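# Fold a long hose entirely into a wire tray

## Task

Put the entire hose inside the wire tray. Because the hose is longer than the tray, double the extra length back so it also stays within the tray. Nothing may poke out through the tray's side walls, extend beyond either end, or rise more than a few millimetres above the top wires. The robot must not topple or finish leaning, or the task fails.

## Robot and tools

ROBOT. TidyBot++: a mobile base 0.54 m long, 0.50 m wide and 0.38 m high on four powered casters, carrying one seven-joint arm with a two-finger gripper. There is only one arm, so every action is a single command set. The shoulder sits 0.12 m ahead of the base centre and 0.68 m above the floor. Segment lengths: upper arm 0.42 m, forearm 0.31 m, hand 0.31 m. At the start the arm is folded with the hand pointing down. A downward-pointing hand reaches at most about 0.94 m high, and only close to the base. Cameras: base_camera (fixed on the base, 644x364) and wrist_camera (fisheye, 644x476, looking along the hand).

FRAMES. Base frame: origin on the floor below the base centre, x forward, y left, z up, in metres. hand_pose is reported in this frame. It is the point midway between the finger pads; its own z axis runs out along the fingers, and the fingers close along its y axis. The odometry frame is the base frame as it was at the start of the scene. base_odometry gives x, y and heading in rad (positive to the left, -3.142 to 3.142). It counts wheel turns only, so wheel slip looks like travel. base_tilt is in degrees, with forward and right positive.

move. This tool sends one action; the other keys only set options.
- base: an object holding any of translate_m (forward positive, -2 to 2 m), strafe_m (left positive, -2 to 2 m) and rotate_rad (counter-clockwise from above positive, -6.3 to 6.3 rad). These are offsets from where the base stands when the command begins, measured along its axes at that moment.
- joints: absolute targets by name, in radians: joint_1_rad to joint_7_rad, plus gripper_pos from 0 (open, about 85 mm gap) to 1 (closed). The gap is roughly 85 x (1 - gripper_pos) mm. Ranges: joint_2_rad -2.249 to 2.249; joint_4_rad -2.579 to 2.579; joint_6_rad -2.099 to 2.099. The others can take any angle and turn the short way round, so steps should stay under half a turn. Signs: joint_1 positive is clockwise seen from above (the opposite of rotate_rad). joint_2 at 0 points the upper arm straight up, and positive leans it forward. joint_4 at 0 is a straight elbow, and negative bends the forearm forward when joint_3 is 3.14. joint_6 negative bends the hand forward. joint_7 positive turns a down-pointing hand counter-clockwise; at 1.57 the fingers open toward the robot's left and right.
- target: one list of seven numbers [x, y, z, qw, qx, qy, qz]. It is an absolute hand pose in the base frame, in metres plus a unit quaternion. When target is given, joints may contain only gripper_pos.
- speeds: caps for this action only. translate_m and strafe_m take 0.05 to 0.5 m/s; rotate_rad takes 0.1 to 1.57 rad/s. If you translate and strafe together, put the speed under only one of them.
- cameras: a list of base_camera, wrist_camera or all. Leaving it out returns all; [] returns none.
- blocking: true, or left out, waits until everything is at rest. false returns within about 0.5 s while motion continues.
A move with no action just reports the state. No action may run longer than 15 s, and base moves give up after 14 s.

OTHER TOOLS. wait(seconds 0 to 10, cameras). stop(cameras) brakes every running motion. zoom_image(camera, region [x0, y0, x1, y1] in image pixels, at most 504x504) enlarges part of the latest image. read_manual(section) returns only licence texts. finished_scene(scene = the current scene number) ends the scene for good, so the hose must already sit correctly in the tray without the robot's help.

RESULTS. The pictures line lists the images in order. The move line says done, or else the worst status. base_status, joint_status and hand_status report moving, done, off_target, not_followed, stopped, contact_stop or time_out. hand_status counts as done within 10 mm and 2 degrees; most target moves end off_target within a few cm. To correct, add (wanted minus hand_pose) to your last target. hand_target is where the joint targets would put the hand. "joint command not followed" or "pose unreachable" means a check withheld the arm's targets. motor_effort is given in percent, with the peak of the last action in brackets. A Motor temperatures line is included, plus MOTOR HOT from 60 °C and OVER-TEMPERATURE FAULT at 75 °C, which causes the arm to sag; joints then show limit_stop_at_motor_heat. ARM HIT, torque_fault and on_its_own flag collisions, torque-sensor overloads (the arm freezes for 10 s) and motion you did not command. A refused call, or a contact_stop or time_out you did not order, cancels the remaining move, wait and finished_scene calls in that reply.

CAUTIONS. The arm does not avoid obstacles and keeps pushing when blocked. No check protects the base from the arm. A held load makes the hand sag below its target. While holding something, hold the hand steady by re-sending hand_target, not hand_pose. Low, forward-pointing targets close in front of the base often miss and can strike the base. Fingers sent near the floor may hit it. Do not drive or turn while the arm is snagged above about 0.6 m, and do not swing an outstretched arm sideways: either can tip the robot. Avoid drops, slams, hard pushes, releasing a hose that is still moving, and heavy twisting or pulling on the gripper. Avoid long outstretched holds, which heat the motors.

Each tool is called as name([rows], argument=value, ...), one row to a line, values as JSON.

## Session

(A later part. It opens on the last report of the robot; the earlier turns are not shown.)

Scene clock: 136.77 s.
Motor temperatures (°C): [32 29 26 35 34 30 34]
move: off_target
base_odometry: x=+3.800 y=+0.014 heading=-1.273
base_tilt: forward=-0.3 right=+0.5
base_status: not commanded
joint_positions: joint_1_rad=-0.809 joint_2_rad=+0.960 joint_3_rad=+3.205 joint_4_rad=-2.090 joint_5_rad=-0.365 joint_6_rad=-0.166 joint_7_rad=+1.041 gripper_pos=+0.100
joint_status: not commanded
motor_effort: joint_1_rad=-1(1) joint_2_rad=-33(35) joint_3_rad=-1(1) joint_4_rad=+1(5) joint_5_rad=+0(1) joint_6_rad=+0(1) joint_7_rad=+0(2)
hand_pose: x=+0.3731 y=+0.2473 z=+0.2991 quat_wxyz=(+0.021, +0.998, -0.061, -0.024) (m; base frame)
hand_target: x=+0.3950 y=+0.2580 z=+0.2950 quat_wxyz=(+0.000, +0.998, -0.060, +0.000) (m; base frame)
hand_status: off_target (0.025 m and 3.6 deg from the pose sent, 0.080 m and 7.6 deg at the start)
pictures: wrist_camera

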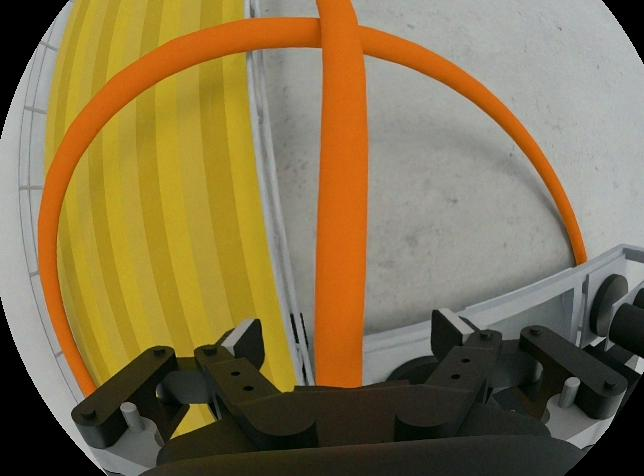

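move(target=[0.395, 0.262, 0.282, 0, 0.998, -0.06, 0], cameras=[])

move(joints={"gripper_pos": 0.85}, cameras=["wrist_camera"])

Scene clock: 137.63 s.
Motor temperatures (°C): [32 29 26 35 34 30 34]
move: off_target
base_odometry: x=+3.800 y=+0.014 heading=-1.273
base_tilt: forward=-0.4 right=+0.5
base_status: not commanded
joint_positions: joint_1_rad=-0.809 joint_2_rad=+0.990 joint_3_rad=+3.195 joint_4_rad=-2.073 joint_5_rad=-0.377 joint_6_rad=-0.144 joint_7_rad=+1.045 gripper_pos=+0.100
joint_status: not commanded
motor_effort: joint_1_rad=+0(1) joint_2_rad=-33(35) joint_3_rad=-1(1) joint_4_rad=+2(2) joint_5_rad=+0(0) joint_6_rad=+0(0) joint_7_rad=+1(1)
hand_pose: x=+0.3746 y=+0.2530 z=+0.2881 quat_wxyz=(+0.018, +0.998, -0.061, -0.022) (m; base frame)
hand_target: x=+0.3950 y=+0.2620 z=+0.2820 quat_wxyz=(+0.000, +0.998, -0.060, +0.000) (m; base frame)
hand_status: off_target (0.023 m and 3.2 deg from the pose sent, 0.031 m and 3.6 deg at the start)
pictures: none
No camera images: "cameras" was empty.

Scene clock: 138.60 s.
Motor temperatures (°C): [32 29 26 35 34 30 34]
move: off_target
base_odometry: x=+3.800 y=+0.014 heading=-1.273
base_tilt: forward=-0.3 right=+0.5
base_status: not commanded
joint_positions: joint_1_rad=-0.808 joint_2_rad=+0.990 joint_3_rad=+3.195 joint_4_rad=-2.073 joint_5_rad=-0.378 joint_6_rad=-0.144 joint_7_rad=+1.045 gripper_pos=+0.782
joint_status: gripper_pos off_target (ended at +0.782, target +0.850)
motor_effort: joint_1_rad=-1(2) joint_2_rad=-33(34) joint_3_rad=-1(2) joint_4_rad=+2(3) joint_5_rad=+0(1) joint_6_rad=+0(1) joint_7_rad=+1(1)
hand_pose: x=+0.3748 y=+0.2529 z=+0.2881 quat_wxyz=(+0.018, +0.998, -0.062, -0.022) (m; base frame)
hand_target: x=+0.3950 y=+0.2620 z=+0.2820 quat_wxyz=(+0.000, +0.998, -0.060, +0.000) (m; base frame)
hand_status: not commanded
pictures: wrist_camera

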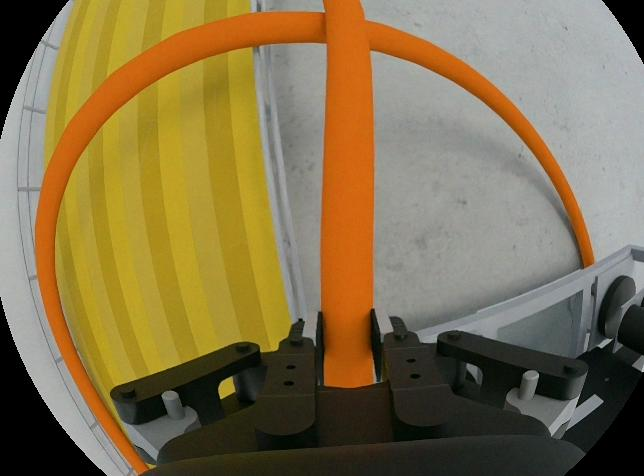

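move(target=[0.40, 0.28, 0.42, 0, 1, 0.0, 0], cameras=["wrist_camera"])

move(base={"translate_m": -0.35}, speeds={"translate_m": 0.2}, target=[0.42, 0.39, 0.42, 0, 0.99, 0.13, 0])

Scene clock: 140.50 s.
Motor temperatures (°C): [32 29 26 35 34 30 34]
move: off_target
base_odometry: x=+3.800 y=+0.014 heading=-1.273
base_tilt: forward=-0.4 right=+0.5
base_status: not commanded
joint_positions: joint_1_rad=-0.823 joint_2_rad=+0.688 joint_3_rad=+3.229 joint_4_rad=-2.057 joint_5_rad=-0.177 joint_6_rad=-0.401 joint_7_rad=+0.979 gripper_pos=+0.782
joint_status: not commanded
motor_effort: joint_1_rad=+0(2) joint_2_rad=-34(38) joint_3_rad=-1(2) joint_4_rad=+8(9) joint_5_rad=-1(1) joint_6_rad=+1(2) joint_7_rad=+0(1)
hand_pose: x=+0.3981 y=+0.2730 z=+0.4056 quat_wxyz=(-0.006, +1.000, +0.000, -0.003) (m; base frame)
hand_target: x=+0.4000 y=+0.2800 z=+0.4200 quat_wxyz=(+0.000, +1.000, +0.000, +0.000) (m; base frame)
hand_status: off_target (0.016 m and 0.8 deg from the pose sent, 0.137 m and 7.8 deg at the start)
pictures: wrist_camera

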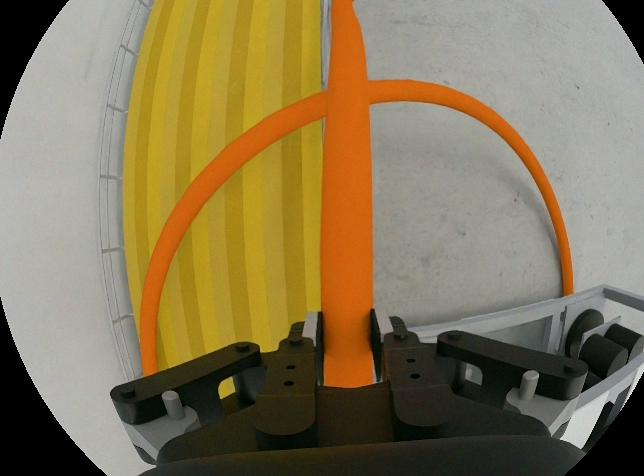

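Scene clock: 143.00 s.
Motor temperatures (°C): [32 29 26 35 34 30 34]
move: off_target
base_odometry: x=+3.697 y=+0.349 heading=-1.274
base_tilt: forward=-0.3 right=+0.5
base_status: done
joint_positions: joint_1_rad=-0.903 joint_2_rad=+0.780 joint_3_rad=+3.187 joint_4_rad=-1.721 joint_5_rad=-0.060 joint_6_rad=-0.624 joint_7_rad=+0.979 gripper_pos=+0.782
joint_status: not commanded
motor_effort: joint_1_rad=-1(4) joint_2_rad=-40(40) joint_3_rad=-3(3) joint_4_rad=+12(14) joint_5_rad=-1(2) joint_6_rad=+2(3) joint_7_rad=+0(2)
hand_pose: x=+0.4313 y=+0.3768 z=+0.4173 quat_wxyz=(-0.007, +0.993, +0.115, +0.005) (m; base frame)
hand_target: x=+0.4200 y=+0.3900 z=+0.4200 quat_wxyz=(+0.000, +0.991, +0.130, +0.000) (m; base frame)
hand_status: off_target (0.018 m and 2.0 deg from the pose sent, 0.120 m and 15.0 deg at the start)
pictures: base_camera, wrist_camera

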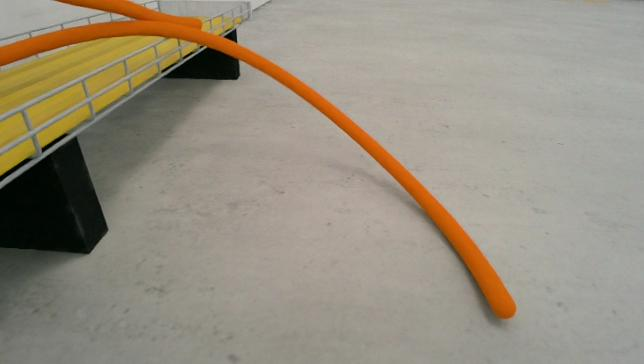

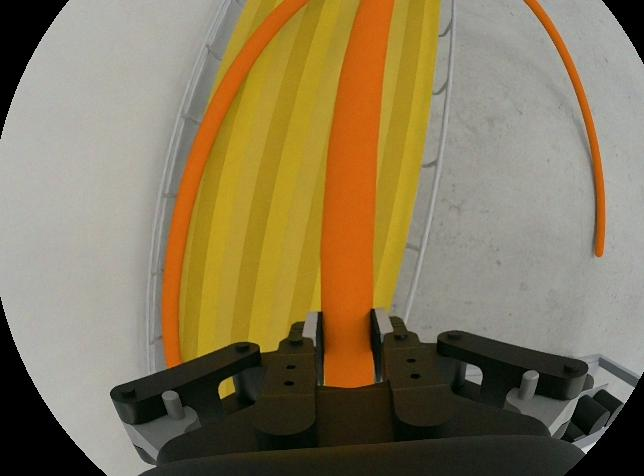

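move(base={"translate_m": -0.15}, speeds={"translate_m": 0.2}, target=[0.42, 0.42, 0.40, 0, 0.97, 0.24, 0])

Scene clock: 144.67 s.
Motor temperatures (°C): [32 29 26 35 34 30 34]
move: off_target
base_odometry: x=+3.653 y=+0.492 heading=-1.274
base_tilt: forward=-0.4 right=+0.4
base_status: done
joint_positions: joint_1_rad=-0.916 joint_2_rad=+0.855 joint_3_rad=+3.147 joint_4_rad=-1.628 joint_5_rad=-0.014 joint_6_rad=-0.638 joint_7_rad=+1.056 gripper_pos=+0.782
joint_status: not commanded
motor_effort: joint_1_rad=-2(6) joint_2_rad=-42(44) joint_3_rad=-3(5) joint_4_rad=+13(14) joint_5_rad=-1(2) joint_6_rad=+3(3) joint_7_rad=+0(1)
hand_pose: x=+0.4329 y=+0.4103 z=+0.3979 quat_wxyz=(-0.009, +0.981, +0.192, +0.006) (m; base frame)
hand_target: x=+0.4200 y=+0.4200 z=+0.4000 quat_wxyz=(+0.000, +0.971, +0.240, +0.000) (m; base frame)
hand_status: off_target (0.016 m and 5.8 deg from the pose sent, 0.048 m and 14.6 deg at the start)
pictures: base_camera, wrist_camera

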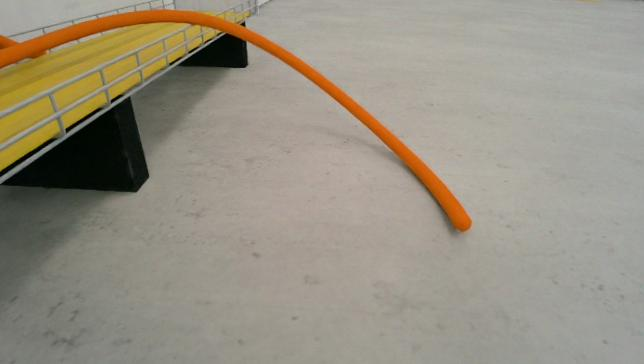

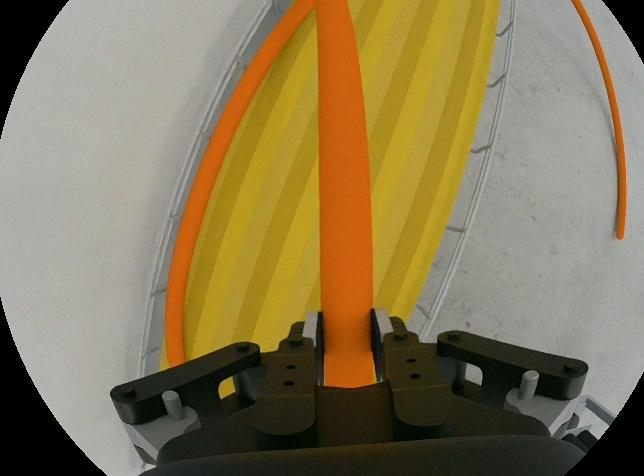

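move(target=[0.40, 0.40, 0.36, 0, 0.9995, -0.03, 0])

Scene clock: 146.30 s.
Motor temperatures (°C): [32 29 26 35 34 30 34]
move: off_target
base_odometry: x=+3.653 y=+0.492 heading=-1.274
base_tilt: forward=-0.4 right=+0.5
base_status: not commanded
joint_positions: joint_1_rad=-1.012 joint_2_rad=+0.896 joint_3_rad=+3.268 joint_4_rad=-1.711 joint_5_rad=-0.149 joint_6_rad=-0.597 joint_7_rad=+0.797 gripper_pos=+0.782
joint_status: not commanded
motor_effort: joint_1_rad=-1(3) joint_2_rad=-40(42) joint_3_rad=-1(3) joint_4_rad=+10(13) joint_5_rad=-2(2) joint_6_rad=+1(3) joint_7_rad=-1(2)
hand_pose: x=+0.4041 y=+0.3778 z=+0.3640 quat_wxyz=(+0.026, +1.000, +0.015, -0.010) (m; base frame)
hand_target: x=+0.4000 y=+0.4000 z=+0.3600 quat_wxyz=(+0.000, +1.000, -0.030, +0.000) (m; base frame)
hand_status: off_target (0.023 m and 6.1 deg from the pose sent, 0.051 m and 25.6 deg at the start)
pictures: base_camera, wrist_camera

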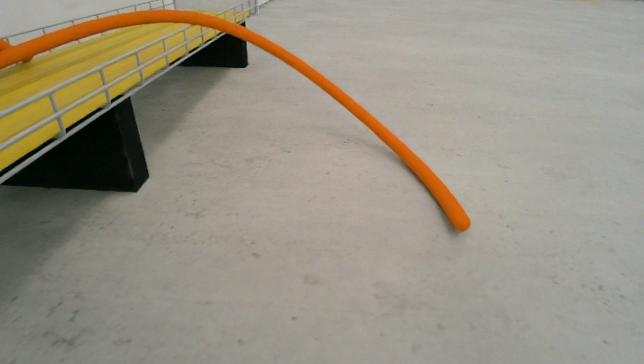

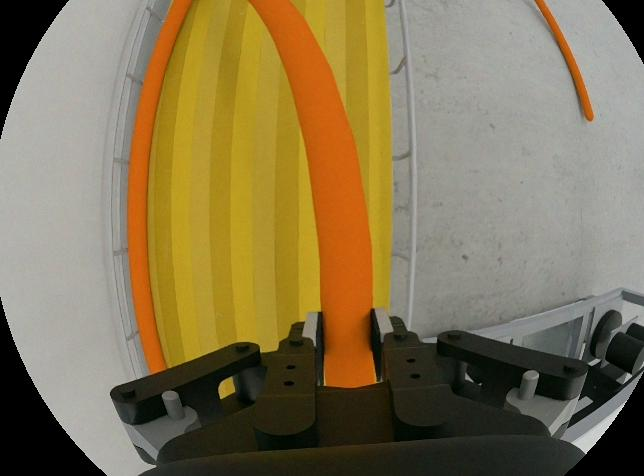

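move(base={"translate_m": -0.1}, speeds={"translate_m": 0.2}, target=[0.38, 0.40, 0.34, 0, 0.97, -0.24, 0])

Scene clock: 147.67 s.
Motor temperatures (°C): [32 29 26 35 34 30 34]
move: off_target
base_odometry: x=+3.623 y=+0.588 heading=-1.274
base_tilt: forward=-0.4 right=+0.5
base_status: done
joint_positions: joint_1_rad=-1.126 joint_2_rad=+0.927 joint_3_rad=+3.359 joint_4_rad=-1.759 joint_5_rad=-0.327 joint_6_rad=-0.559 joint_7_rad=+0.506 gripper_pos=+0.782
joint_status: not commanded
motor_effort: joint_1_rad=+0(5) joint_2_rad=-39(41) joint_3_rad=+1(3) joint_4_rad=+9(11) joint_5_rad=-3(4) joint_6_rad=+2(3) joint_7_rad=-1(3)
hand_pose: x=+0.3707 y=+0.3805 z=+0.3451 quat_wxyz=(+0.031, +0.983, -0.180, -0.012) (m; base frame)
hand_target: x=+0.3800 y=+0.4000 z=+0.3400 quat_wxyz=(+0.000, +0.971, -0.240, +0.000) (m; base frame)
hand_status: off_target (0.022 m and 8.0 deg from the pose sent, 0.041 m and 29.7 deg at the start)
pictures: base_camera, wrist_camera

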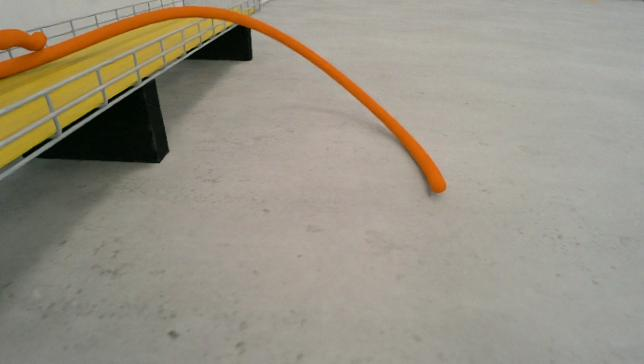

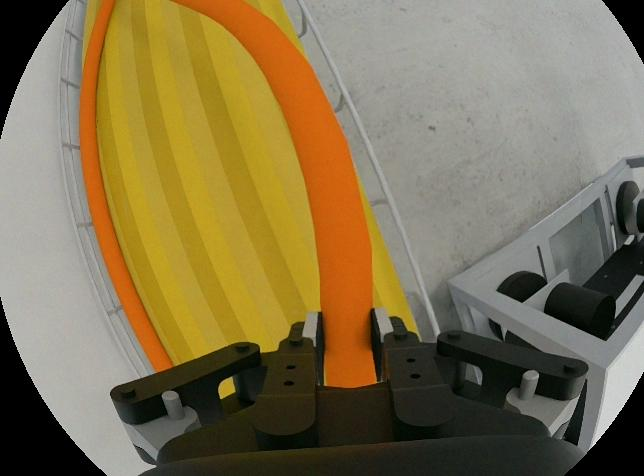

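move(target=[0.38, 0.395, 0.25, 0, 0.99, -0.12, 0], cameras=["wrist_camera"])

move(target=[0.38, 0.39, 0.195, 0, 0.99, -0.12, 0], cameras=["wrist_camera", "base_camera"])

Scene clock: 149.33 s.
Motor temperatures (°C): [32 29 26 35 34 30 34]
move: off_target
base_odometry: x=+3.623 y=+0.588 heading=-1.274
base_tilt: forward=-0.4 right=+0.5
base_status: not commanded
joint_positions: joint_1_rad=-1.108 joint_2_rad=+1.132 joint_3_rad=+3.310 joint_4_rad=-1.752 joint_5_rad=-0.381 joint_6_rad=-0.401 joint_7_rad=+0.683 gripper_pos=+0.782
joint_status: not commanded
motor_effort: joint_1_rad=-2(2) joint_2_rad=-40(43) joint_3_rad=+0(1) joint_4_rad=+7(10) joint_5_rad=-3(3) joint_6_rad=+1(2) joint_7_rad=-2(2)
hand_pose: x=+0.3541 y=+0.3585 z=+0.2493 quat_wxyz=(+0.052, +0.992, -0.111, -0.020) (m; base frame)
hand_target: x=+0.3800 y=+0.3950 z=+0.2500 quat_wxyz=(+0.000, +0.993, -0.120, +0.000) (m; base frame)
hand_status: off_target (0.045 m and 6.4 deg from the pose sent, 0.097 m and 7.9 deg at the start)
pictures: wrist_camera

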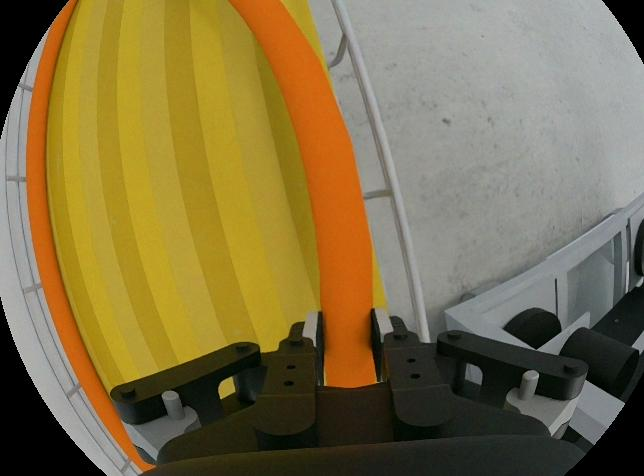

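Scene clock: 150.33 s.
Motor temperatures (°C): [32 29 26 35 34 30 34]
move: off_target
base_odometry: x=+3.623 y=+0.588 heading=-1.274
base_tilt: forward=-0.4 right=+0.5
base_status: not commanded
joint_positions: joint_1_rad=-1.089 joint_2_rad=+1.249 joint_3_rad=+3.282 joint_4_rad=-1.708 joint_5_rad=-0.437 joint_6_rad=-0.323 joint_7_rad=+0.744 gripper_pos=+0.782
joint_status: not commanded
motor_effort: joint_1_rad=-1(1) joint_2_rad=-40(43) joint_3_rad=+0(0) joint_4_rad=+6(7) joint_5_rad=-2(3) joint_6_rad=+2(2) joint_7_rad=-1(2)
hand_pose: x=+0.3513 y=+0.3570 z=+0.1975 quat_wxyz=(+0.048, +0.993, -0.107, -0.023) (m; base frame)
hand_target: x=+0.3800 y=+0.3900 z=+0.1950 quat_wxyz=(+0.000, +0.993, -0.120, +0.000) (m; base frame)
hand_status: off_target (0.044 m and 6.2 deg from the pose sent, 0.068 m and 6.4 deg at the start)
pictures: base_camera, wrist_camera

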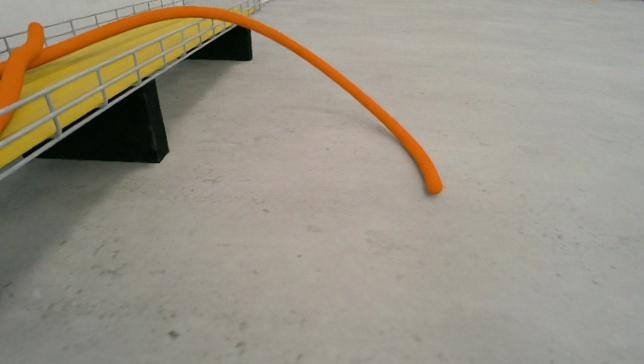

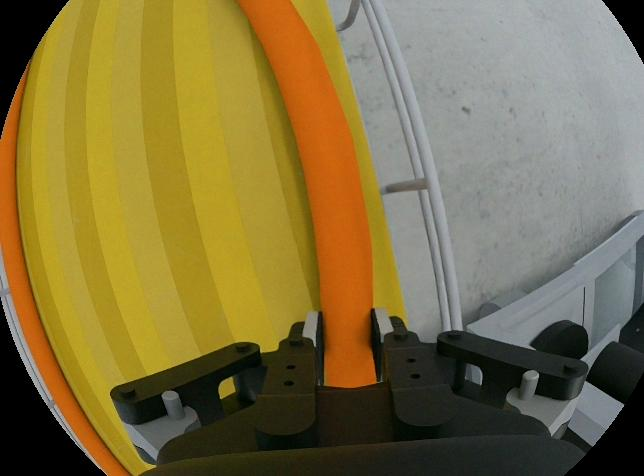

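move(joints={"gripper_pos": 0.0}, cameras=["wrist_camera"])

Scene clock: 151.43 s.
Motor temperatures (°C): [32 29 26 35 34 30 34]
move: done
base_odometry: x=+3.623 y=+0.588 heading=-1.274
base_tilt: forward=-0.4 right=+0.5
base_status: not commanded
joint_positions: joint_1_rad=-1.082 joint_2_rad=+1.255 joint_3_rad=+3.276 joint_4_rad=-1.688 joint_5_rad=-0.456 joint_6_rad=-0.305 joint_7_rad=+0.744 gripper_pos=+0.000
joint_status: all done
motor_effort: joint_1_rad=+0(2) joint_2_rad=-42(43) joint_3_rad=+0(2) joint_4_rad=+4(6) joint_5_rad=+0(3) joint_6_rad=+0(2) joint_7_rad=+0(2)
hand_pose: x=+0.3586 y=+0.3694 z=+0.1948 quat_wxyz=(+0.033, +0.992, -0.117, -0.017) (m; base frame)
hand_target: x=+0.3800 y=+0.3900 z=+0.1950 quat_wxyz=(+0.000, +0.993, -0.120, +0.000) (m; base frame)
hand_status: not commanded
pictures: wrist_camera

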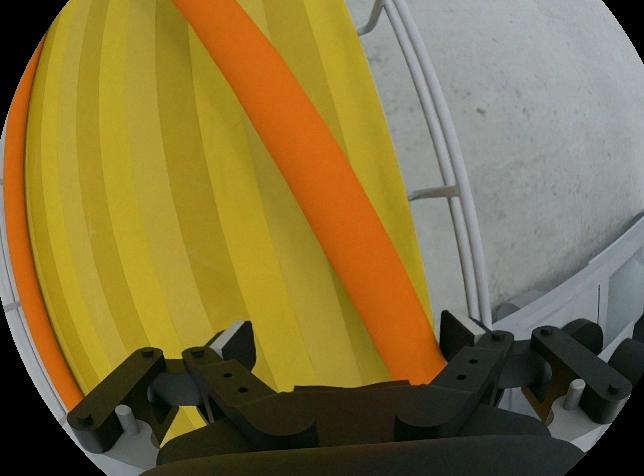

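move(target=[0.375, 0.38, 0.215, 0, 0.99, 0.13, 0], cameras=["wrist_camera"])

move(target=[0.365, 0.365, 0.33, 0, 0.99, 0.13, 0], cameras=["wrist_camera"])

Scene clock: 152.70 s.
Motor temperatures (°C): [32 29 26 35 34 30 34]
move: off_target
base_odometry: x=+3.623 y=+0.588 heading=-1.274
base_tilt: forward=-0.4 right=+0.5
base_status: not commanded
joint_positions: joint_1_rad=-1.042 joint_2_rad=+1.219 joint_3_rad=+3.212 joint_4_rad=-1.726 joint_5_rad=-0.302 joint_6_rad=-0.280 joint_7_rad=+1.054 gripper_pos=+0.000
joint_status: not commanded
motor_effort: joint_1_rad=-1(2) joint_2_rad=-40(43) joint_3_rad=-1(2) joint_4_rad=+4(6) joint_5_rad=+0(1) joint_6_rad=+1(1) joint_7_rad=+1(1)
hand_pose: x=+0.3509 y=+0.3682 z=+0.2078 quat_wxyz=(+0.023, +0.994, +0.102, -0.028) (m; base frame)
hand_target: x=+0.3750 y=+0.3800 z=+0.2150 quat_wxyz=(+0.000, +0.991, +0.130, +0.000) (m; base frame)
hand_status: off_target (0.028 m and 5.2 deg from the pose sent, 0.028 m and 28.7 deg at the start)
pictures: wrist_camera

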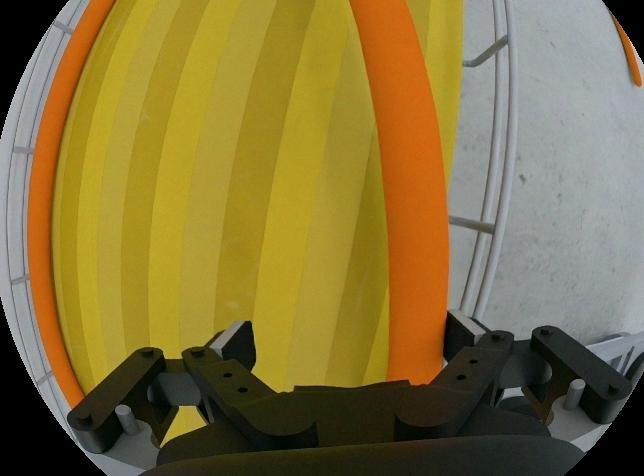

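Scene clock: 154.13 s.
Motor temperatures (°C): [32 29 26 35 34 30 34]
move: off_target
base_odometry: x=+3.623 y=+0.588 heading=-1.274
base_tilt: forward=-0.4 right=+0.5
base_status: not commanded
joint_positions: joint_1_rad=-1.041 joint_2_rad=+0.925 joint_3_rad=+3.212 joint_4_rad=-1.865 joint_5_rad=-0.228 joint_6_rad=-0.296 joint_7_rad=+1.054 gripper_pos=+0.000
joint_status: not commanded
motor_effort: joint_1_rad=-1(1) joint_2_rad=-37(43) joint_3_rad=-1(2) joint_4_rad=+6(8) joint_5_rad=+0(1) joint_6_rad=+1(1) joint_7_rad=+1(1)
hand_pose: x=+0.3689 y=+0.3922 z=+0.3294 quat_wxyz=(-0.028, +0.991, +0.133, +0.017) (m; base frame)
hand_target: x=+0.3650 y=+0.3650 z=+0.3300 quat_wxyz=(+0.000, +0.991, +0.130, +0.000) (m; base frame)
hand_status: off_target (0.027 m and 3.8 deg from the pose sent, 0.123 m and 5.2 deg at the start)
pictures: wrist_camera

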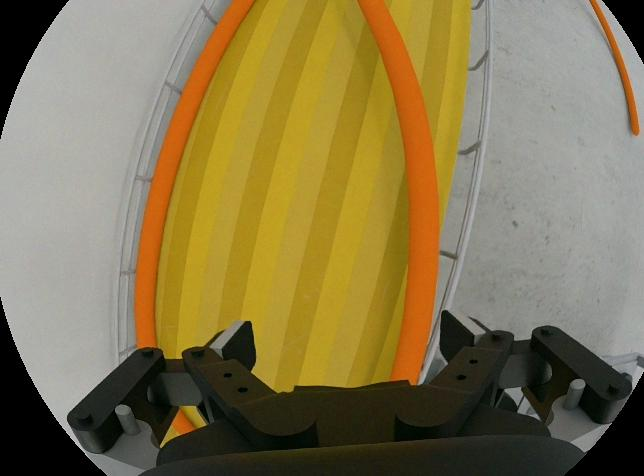

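move(base={"translate_m": 0.3}, speeds={"translate_m": 0.4}, target=[0.25, 0.36, 0.62, 0, 1, 0, 0])

Scene clock: 156.47 s.
Motor temperatures (°C): [32 29 26 35 34 30 34]
move: off_target
base_odometry: x=+3.711 y=+0.301 heading=-1.275
base_tilt: forward=-0.3 right=+0.5
base_status: done
joint_positions: joint_1_rad=-1.030 joint_2_rad=+0.296 joint_3_rad=+2.903 joint_4_rad=-1.840 joint_5_rad=+0.037 joint_6_rad=-0.992 joint_7_rad=+0.330 gripper_pos=+0.000
joint_status: not commanded
motor_effort: joint_1_rad=-1(3) joint_2_rad=-26(39) joint_3_rad=-2(4) joint_4_rad=+14(14) joint_5_rad=+0(1) joint_6_rad=+0(1) joint_7_rad=+1(1)
hand_pose: x=+0.2416 y=+0.3706 z=+0.6080 quat_wxyz=(-0.016, +1.000, +0.019, -0.014) (m; base frame)
hand_target: x=+0.2500 y=+0.3600 z=+0.6200 quat_wxyz=(+0.000, +1.000, +0.000, +0.000) (m; base frame)
hand_status: off_target (0.018 m and 3.3 deg from the pose sent, 0.316 m and 15.7 deg at the start)
pictures: base_camera, wrist_camera

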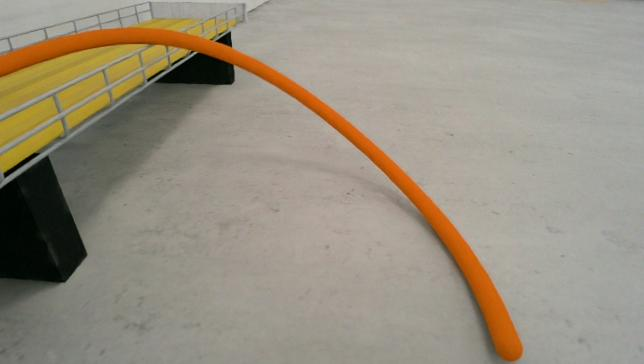

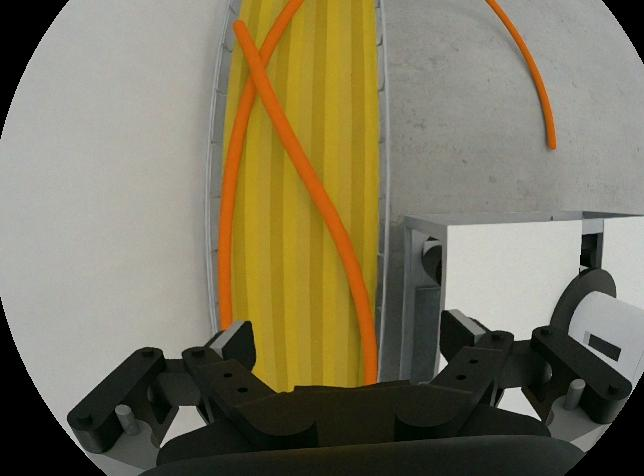

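move(target=[0.50, -0.185, 0.30, 0, 1, 0.0, 0], joints={"gripper_pos": 0.2}, cameras=["wrist_camera"])

Scene clock: 160.80 s.
Motor temperatures (°C): [32 29 26 35 34 30 34]
move: off_target
base_odometry: x=+3.711 y=+0.301 heading=-1.275
base_tilt: forward=-0.3 right=+0.5
base_status: not commanded
joint_positions: joint_1_rad=+0.468 joint_2_rad=+0.961 joint_3_rad=+3.087 joint_4_rad=-1.903 joint_5_rad=+0.123 joint_6_rad=-0.302 joint_7_rad=+1.813 gripper_pos=+0.200
joint_status: all done
motor_effort: joint_1_rad=-1(3) joint_2_rad=-36(37) joint_3_rad=-2(4) joint_4_rad=+5(15) joint_5_rad=+0(1) joint_6_rad=+0(1) joint_7_rad=+1(2)
hand_pose: x=+0.5058 y=-0.1732 z=+0.3103 quat_wxyz=(-0.008, +0.999, -0.038, -0.008) (m; base frame)
hand_target: x=+0.5000 y=-0.1850 z=+0.3000 quat_wxyz=(+0.000, +1.000, +0.000, +0.000) (m; base frame)
hand_status: off_target (0.017 m and 4.6 deg from the pose sent, 0.686 m and 3.3 deg at the start)
pictures: wrist_camera

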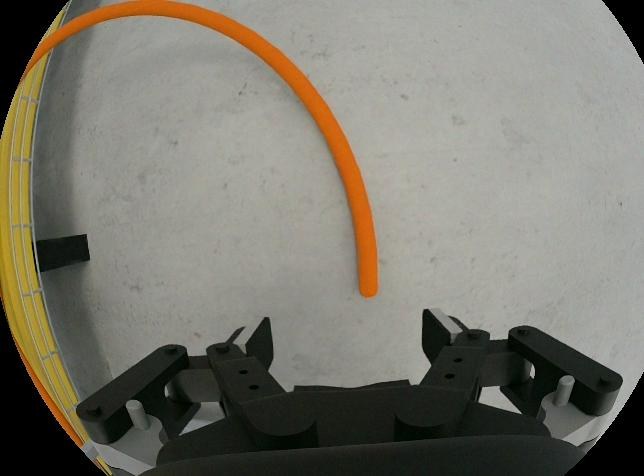

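move(target=[0.60, -0.185, 0.25, 0, 0.999, 0.044, 0], cameras=["wrist_camera"])

Scene clock: 162.97 s.
Motor temperatures (°C): [32 29 26 35 34 30 34]
move: off_target
base_odometry: x=+3.711 y=+0.301 heading=-1.275
base_tilt: forward=-0.4 right=+0.5
base_status: not commanded
joint_positions: joint_1_rad=+0.426 joint_2_rad=+1.147 joint_3_rad=+3.087 joint_4_rad=-1.574 joint_5_rad=+0.123 joint_6_rad=-0.366 joint_7_rad=+1.871 gripper_pos=+0.200
joint_status: not commanded
motor_effort: joint_1_rad=+0(2) joint_2_rad=-42(43) joint_3_rad=-2(3) joint_4_rad=+7(8) joint_5_rad=+0(1) joint_6_rad=+1(1) joint_7_rad=+0(1)
hand_pose: x=+0.6093 y=-0.1999 z=+0.2581 quat_wxyz=(+0.009, +1.000, +0.004, +0.027) (m; base frame)
hand_target: x=+0.6000 y=-0.1850 z=+0.2500 quat_wxyz=(+0.000, +0.999, +0.044, +0.000) (m; base frame)
hand_status: off_target (0.019 m and 5.6 deg from the pose sent, 0.112 m and 9.5 deg at the start)
pictures: wrist_camera

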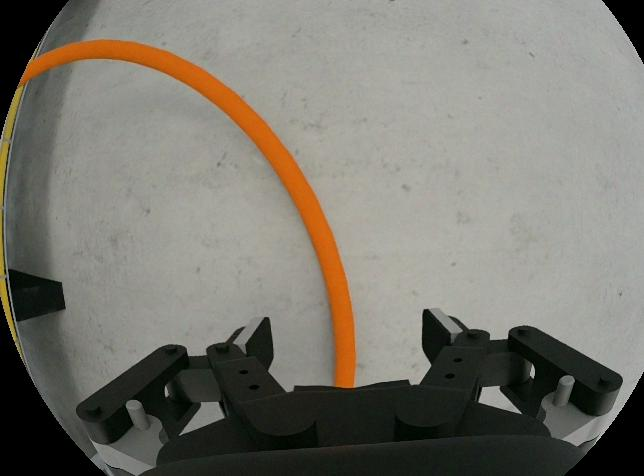

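move(target=[0.59, -0.18, 0.10, 0, 0.999, 0.044, 0], cameras=["wrist_camera"])

move(target=[0.585, -0.18, 0.03, 0, 0.999, 0.044, 0], cameras=["wrist_camera"])

Scene clock: 164.77 s.
Motor temperatures (°C): [32 29 26 35 34 30 34]
move: off_target
base_odometry: x=+3.711 y=+0.301 heading=-1.275
base_tilt: forward=-0.4 right=+0.5
base_status: not commanded
joint_positions: joint_1_rad=+0.422 joint_2_rad=+1.491 joint_3_rad=+3.087 joint_4_rad=-1.393 joint_5_rad=+0.127 joint_6_rad=-0.333 joint_7_rad=+1.871 gripper_pos=+0.200
joint_status: not commanded
motor_effort: joint_1_rad=+0(1) joint_2_rad=-43(47) joint_3_rad=-3(3) joint_4_rad=+4(8) joint_5_rad=+0(0) joint_6_rad=+0(1) joint_7_rad=+0(1)
hand_pose: x=+0.5635 y=-0.1751 z=+0.1023 quat_wxyz=(-0.021, +0.999, +0.003, -0.030) (m; base frame)
hand_target: x=+0.5900 y=-0.1800 z=+0.1000 quat_wxyz=(+0.000, +0.999, +0.044, +0.000) (m; base frame)
hand_status: off_target (0.027 m and 6.3 deg from the pose sent, 0.161 m and 5.6 deg at the start)
pictures: wrist_camera

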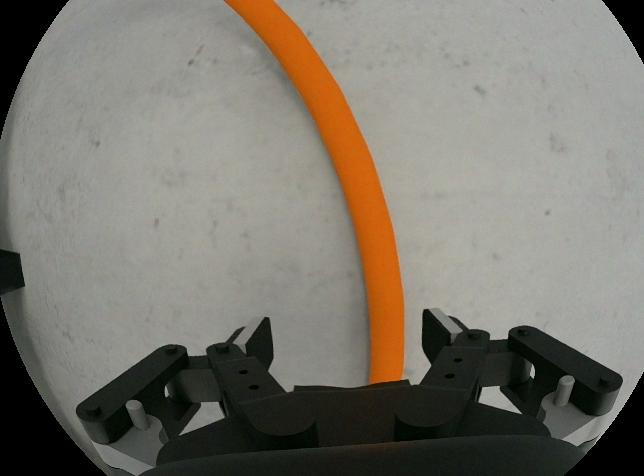

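Scene clock: 166.17 s.
Motor temperatures (°C): [32 29 26 35 34 30 34]
move: off_target
base_odometry: x=+3.711 y=+0.301 heading=-1.275
base_tilt: forward=-0.4 right=+0.5
base_status: not commanded
joint_positions: joint_1_rad=+0.422 joint_2_rad=+1.653 joint_3_rad=+3.087 joint_4_rad=-1.242 joint_5_rad=+0.127 joint_6_rad=-0.317 joint_7_rad=+1.871 gripper_pos=+0.200
joint_status: not commanded
motor_effort: joint_1_rad=+1(1) joint_2_rad=-43(46) joint_3_rad=-3(3) joint_4_rad=+4(6) joint_5_rad=+0(1) joint_6_rad=+0(1) joint_7_rad=+0(2)
hand_pose: x=+0.5615 y=-0.1742 z=+0.0329 quat_wxyz=(-0.021, +0.999, -0.001, -0.028) (m; base frame)
hand_target: x=+0.5850 y=-0.1800 z=+0.0300 quat_wxyz=(+0.000, +0.999, +0.044, +0.000) (m; base frame)
hand_status: off_target (0.024 m and 6.5 deg from the pose sent, 0.076 m and 6.3 deg at the start)
pictures: wrist_camera

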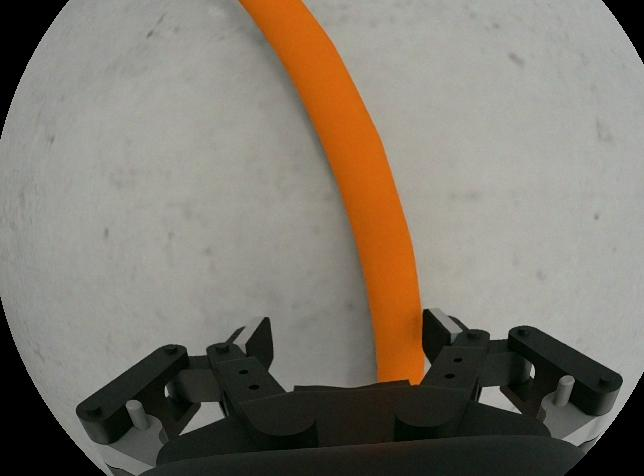

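move(target=[0.595, -0.20, 0.03, 0, 0.999, 0.044, 0], cameras=["wrist_camera"])

move(joints={"gripper_pos": 0.88}, cameras=["wrist_camera"])

Scene clock: 167.20 s.
Motor temperatures (°C): [32 29 26 35 34 30 34]
move: off_target
base_odometry: x=+3.711 y=+0.301 heading=-1.275
base_tilt: forward=-0.3 right=+0.6
base_status: not commanded
joint_positions: joint_1_rad=+0.422 joint_2_rad=+1.658 joint_3_rad=+3.087 joint_4_rad=-1.166 joint_5_rad=+0.127 joint_6_rad=-0.317 joint_7_rad=+1.891 gripper_pos=+0.200
joint_status: not commanded
motor_effort: joint_1_rad=+0(2) joint_2_rad=-45(45) joint_3_rad=-3(3) joint_4_rad=+5(6) joint_5_rad=+0(0) joint_6_rad=+1(1) joint_7_rad=+1(1)
hand_pose: x=+0.6006 y=-0.1924 z=+0.0363 quat_wxyz=(-0.006, +1.000, +0.007, +0.004) (m; base frame)
hand_target: x=+0.5950 y=-0.2000 z=+0.0300 quat_wxyz=(+0.000, +0.999, +0.044, +0.000) (m; base frame)
hand_status: off_target (0.011 m and 4.3 deg from the pose sent, 0.042 m and 6.5 deg at the start)
pictures: wrist_camera

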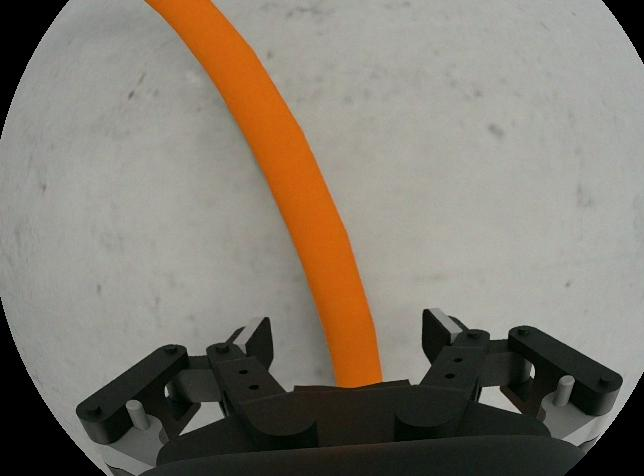

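Scene clock: 168.30 s.
Motor temperatures (°C): [32 29 26 35 34 30 34]
move: done
base_odometry: x=+3.711 y=+0.301 heading=-1.275
base_tilt: forward=-0.3 right=+0.5
base_status: not commanded
joint_positions: joint_1_rad=+0.422 joint_2_rad=+1.651 joint_3_rad=+3.087 joint_4_rad=-1.163 joint_5_rad=+0.127 joint_6_rad=-0.319 joint_7_rad=+1.892 gripper_pos=+0.880
joint_status: all done
motor_effort: joint_1_rad=+1(2) joint_2_rad=-42(45) joint_3_rad=-2(3) joint_4_rad=+6(9) joint_5_rad=+0(1) joint_6_rad=+1(5) joint_7_rad=+0(1)
hand_pose: x=+0.6061 y=-0.1949 z=+0.0402 quat_wxyz=(-0.004, +1.000, +0.007, +0.008) (m; base frame)
hand_target: x=+0.5950 y=-0.2000 z=+0.0300 quat_wxyz=(+0.000, +0.999, +0.044, +0.000) (m; base frame)
hand_status: not commanded
pictures: wrist_camera

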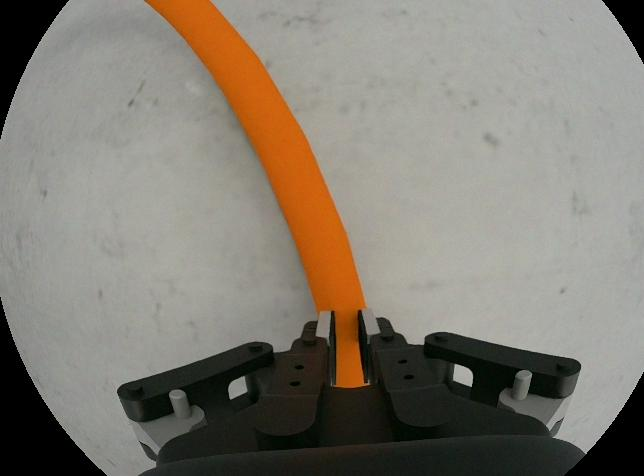

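move(joints={"gripper_pos": 0.2}, cameras=[])

move(target=[0.590, -0.20, 0.012, 0, 0.9976, 0.07, 0], cameras=[])

move(joints={"gripper_pos": 0.88}, cameras=["wrist_camera"])

Scene clock: 169.40 s.
Motor temperatures (°C): [32 29 26 35 34 30 34]
move: done
base_odometry: x=+3.711 y=+0.301 heading=-1.275
base_tilt: forward=-0.3 right=+0.6
base_status: not commanded
joint_positions: joint_1_rad=+0.422 joint_2_rad=+1.656 joint_3_rad=+3.088 joint_4_rad=-1.163 joint_5_rad=+0.127 joint_6_rad=-0.319 joint_7_rad=+1.892 gripper_pos=+0.200
joint_status: all done
motor_effort: joint_1_rad=+0(1) joint_2_rad=-44(45) joint_3_rad=-2(3) joint_4_rad=+6(6) joint_5_rad=+0(1) joint_6_rad=+0(1) joint_7_rad=-1(1)
hand_pose: x=+0.6030 y=-0.1940 z=+0.0376 quat_wxyz=(-0.005, +1.000, +0.007, +0.006) (m; base frame)
hand_target: x=+0.5950 y=-0.2000 z=+0.0300 quat_wxyz=(+0.000, +0.999, +0.044, +0.000) (m; base frame)
hand_status: not commanded
pictures: none
No camera images: "cameras" was empty.

Scene clock: 170.23 s.
Motor temperatures (°C): [32 29 26 35 34 30 34]
move: off_target
base_odometry: x=+3.711 y=+0.301 heading=-1.275
base_tilt: forward=-0.4 right=+0.5
base_status: not commanded
joint_positions: joint_1_rad=+0.422 joint_2_rad=+1.699 joint_3_rad=+3.088 joint_4_rad=-1.134 joint_5_rad=+0.144 joint_6_rad=-0.319 joint_7_rad=+1.926 gripper_pos=+0.200
joint_status: not commanded
motor_effort: joint_1_rad=+0(1) joint_2_rad=-44(46) joint_3_rad=-2(3) joint_4_rad=+5(6) joint_5_rad=+0(1) joint_6_rad=+1(1) joint_7_rad=+0(2)
hand_pose: x=+0.5928 y=-0.1914 z=+0.0184 quat_wxyz=(-0.005, +0.999, +0.032, -0.001) (m; base frame)
hand_target: x=+0.5900 y=-0.2000 z=+0.0120 quat_wxyz=(+0.000, +0.998, +0.070, +0.000) (m; base frame)
hand_status: off_target (0.011 m and 4.4 deg from the pose sent, 0.029 m and 7.2 deg at the start)
pictures: none
No camera images: "cameras" was empty.

Scene clock: 171.17 s.
Motor temperatures (°C): [32 29 26 35 34 30 34]
move: off_target
base_odometry: x=+3.711 y=+0.301 heading=-1.275
base_tilt: forward=-0.3 right=+0.5
base_status: not commanded
joint_positions: joint_1_rad=+0.422 joint_2_rad=+1.698 joint_3_rad=+3.088 joint_4_rad=-1.134 joint_5_rad=+0.144 joint_6_rad=-0.319 joint_7_rad=+1.926 gripper_pos=+0.762
joint_status: gripper_pos off_target (ended at +0.762, target +0.880)
motor_effort: joint_1_rad=-1(2) joint_2_rad=-41(44) joint_3_rad=-3(4) joint_4_rad=+6(7) joint_5_rad=+0(1) joint_6_rad=+1(3) joint_7_rad=+0(1)
hand_pose: x=+0.5935 y=-0.1918 z=+0.0189 quat_wxyz=(-0.005, +0.999, +0.032, -0.001) (m; base frame)
hand_target: x=+0.5900 y=-0.2000 z=+0.0120 quat_wxyz=(+0.000, +0.998, +0.070, +0.000) (m; base frame)
hand_status: not commanded
pictures: wrist_camera

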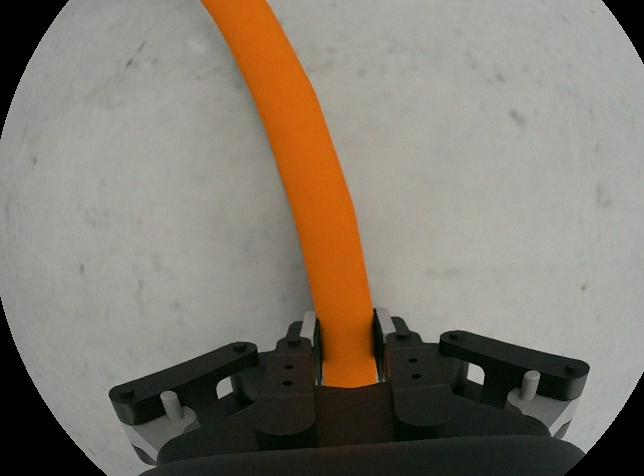

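move(target=[0.58, -0.15, 0.32, 0, 0.966, 0.259, 0], cameras=["wrist_camera"])

move(target=[0.58, -0.05, 0.45, 0, 0.866, 0.5, 0], base={"translate_m": 0.3}, speeds={"translate_m": 0.2}, cameras=["wrist_camera", "base_camera"])

Scene clock: 173.70 s.
Motor temperatures (°C): [32 29 26 35 34 30 34]
move: off_target
base_odometry: x=+3.711 y=+0.301 heading=-1.275
base_tilt: forward=-0.3 right=+0.5
base_status: not commanded
joint_positions: joint_1_rad=+0.422 joint_2_rad=+1.014 joint_3_rad=+3.025 joint_4_rad=-1.695 joint_5_rad=+0.226 joint_6_rad=-0.399 joint_7_rad=+2.120 gripper_pos=+0.762
joint_status: not commanded
motor_effort: joint_1_rad=-1(3) joint_2_rad=-41(49) joint_3_rad=-5(5) joint_4_rad=+7(8) joint_5_rad=-1(1) joint_6_rad=+1(2) joint_7_rad=+2(2)
hand_pose: x=+0.5933 y=-0.1665 z=+0.3108 quat_wxyz=(+0.007, +0.980, +0.195, +0.023) (m; base frame)
hand_target: x=+0.5800 y=-0.1500 z=+0.3200 quat_wxyz=(+0.000, +0.966, +0.259, +0.000) (m; base frame)
hand_status: off_target (0.023 m and 7.9 deg from the pose sent, 0.304 m and 26.4 deg at the start)
pictures: wrist_camera

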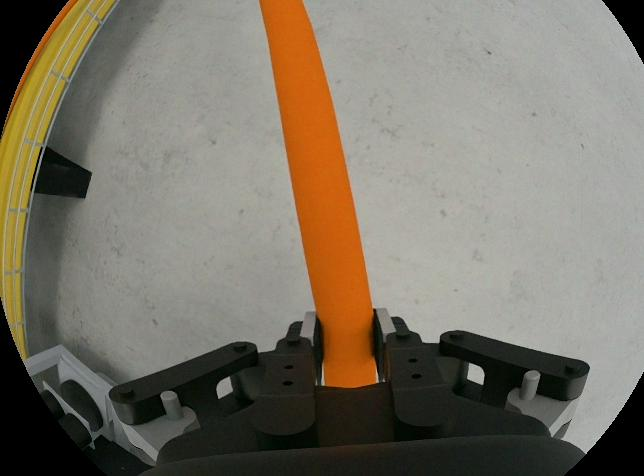

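Scene clock: 175.93 s.
Motor temperatures (°C): [32 29 26 35 34 30 34]
move: off_target
base_odometry: x=+3.798 y=+0.014 heading=-1.276
base_tilt: forward=-0.3 right=+0.5
base_status: done
joint_positions: joint_1_rad=+0.302 joint_2_rad=+0.717 joint_3_rad=+2.908 joint_4_rad=-1.754 joint_5_rad=+0.227 joint_6_rad=-0.632 joint_7_rad=+2.440 gripper_pos=+0.762
joint_status: not commanded
motor_effort: joint_1_rad=-2(4) joint_2_rad=-37(43) joint_3_rad=-6(7) joint_4_rad=+10(12) joint_5_rad=-2(2) joint_6_rad=+0(1) joint_7_rad=+1(2)
hand_pose: x=+0.6031 y=-0.0652 z=+0.4495 quat_wxyz=(+0.010, +0.896, +0.444, +0.032) (m; base frame)
hand_target: x=+0.5800 y=-0.0500 z=+0.4500 quat_wxyz=(+0.000, +0.866, +0.500, +0.000) (m; base frame)
hand_status: off_target (0.028 m and 8.2 deg from the pose sent, 0.182 m and 37.5 deg at the start)
pictures: base_camera, wrist_camera

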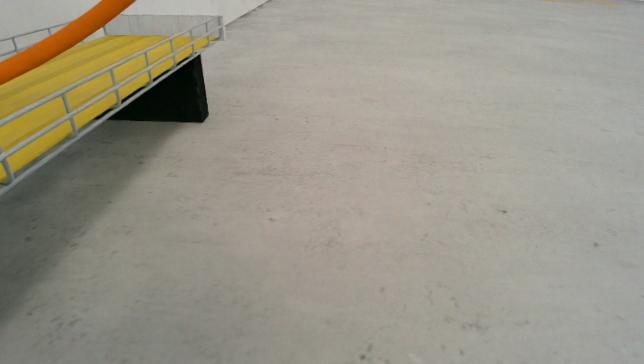

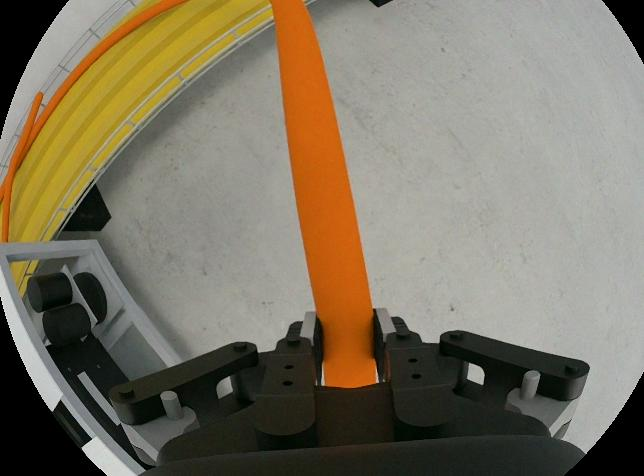

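move(target=[0.58, 0.10, 0.45, 0, 0.643, 0.766, 0], base={"translate_m": 0.3}, speeds={"translate_m": 0.25}, cameras=["wrist_camera", "base_camera"])

Scene clock: 178.13 s.
Motor temperatures (°C): [32 29 26 35 34 30 34]
move: off_target
base_odometry: x=+3.886 y=-0.273 heading=-1.277
base_tilt: forward=-0.3 right=+0.5
base_status: done
joint_positions: joint_1_rad=+0.068 joint_2_rad=+0.725 joint_3_rad=+2.780 joint_4_rad=-1.743 joint_5_rad=+0.360 joint_6_rad=-0.672 joint_7_rad=+2.701 gripper_pos=+0.762
joint_status: not commanded
motor_effort: joint_1_rad=-3(6) joint_2_rad=-35(37) joint_3_rad=-8(9) joint_4_rad=+9(12) joint_5_rad=-2(2) joint_6_rad=+0(1) joint_7_rad=+1(2)
hand_pose: x=+0.6008 y=+0.0878 z=+0.4568 quat_wxyz=(+0.012, +0.693, +0.720, +0.031) (m; base frame)
hand_target: x=+0.5800 y=+0.1000 z=+0.4500 quat_wxyz=(+0.000, +0.643, +0.766, +0.000) (m; base frame)
hand_status: off_target (0.025 m and 8.7 deg from the pose sent, 0.167 m and 47.4 deg at the start)
pictures: base_camera, wrist_camera

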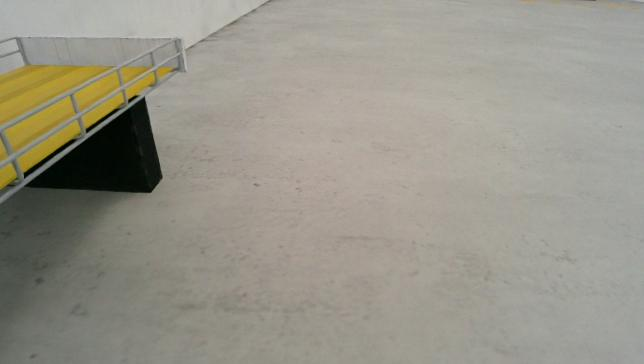

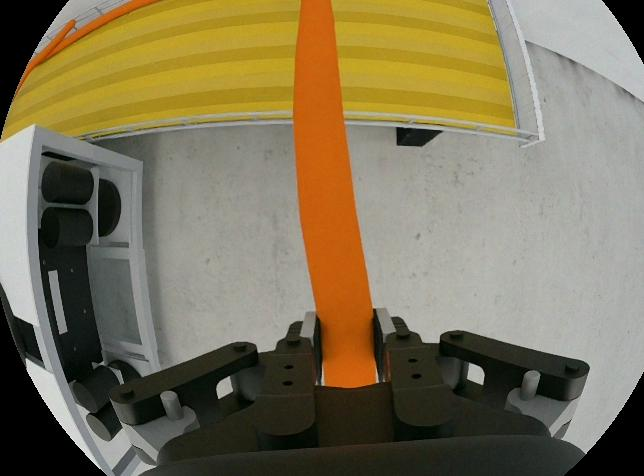

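move(target=[0.56, 0.30, 0.42, 0, 0.342, 0.940, 0], base={"translate_m": 0.22}, speeds={"translate_m": 0.2}, cameras=["wrist_camera", "base_camera"])

Scene clock: 180.13 s.
Motor temperatures (°C): [32 29 26 35 34 30 34]
move: off_target
base_odometry: x=+3.949 y=-0.484 heading=-1.278
base_tilt: forward=-0.4 right=+0.5
base_status: done
joint_positions: joint_1_rad=-0.277 joint_2_rad=+0.883 joint_3_rad=+2.713 joint_4_rad=-1.512 joint_5_rad=+0.482 joint_6_rad=-0.763 joint_7_rad=+2.964 gripper_pos=+0.762
joint_status: not commanded
motor_effort: joint_1_rad=-5(7) joint_2_rad=-38(39) joint_3_rad=-11(12) joint_4_rad=+8(11) joint_5_rad=-3(3) joint_6_rad=-1(1) joint_7_rad=+2(3)
hand_pose: x=+0.6028 y=+0.2811 z=+0.4338 quat_wxyz=(+0.023, +0.415, +0.909, +0.035) (m; base frame)
hand_target: x=+0.5600 y=+0.3000 z=+0.4200 quat_wxyz=(+0.000, +0.342, +0.940, +0.000) (m; base frame)
hand_status: off_target (0.049 m and 10.3 deg from the pose sent, 0.219 m and 48.0 deg at the start)
pictures: base_camera, wrist_camera

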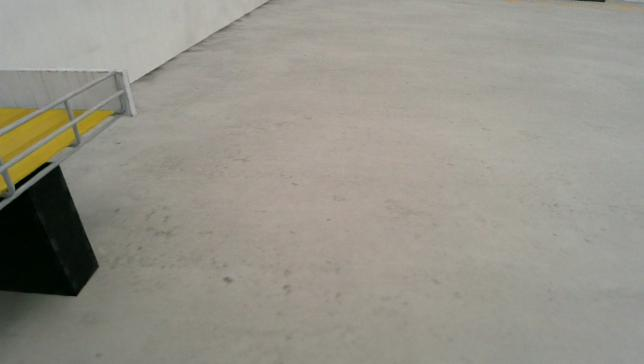

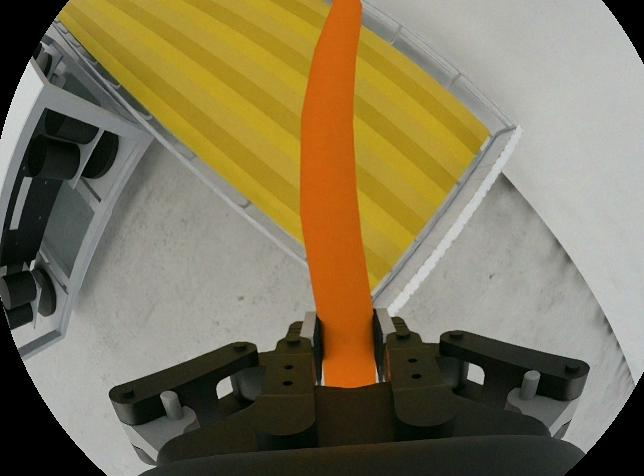

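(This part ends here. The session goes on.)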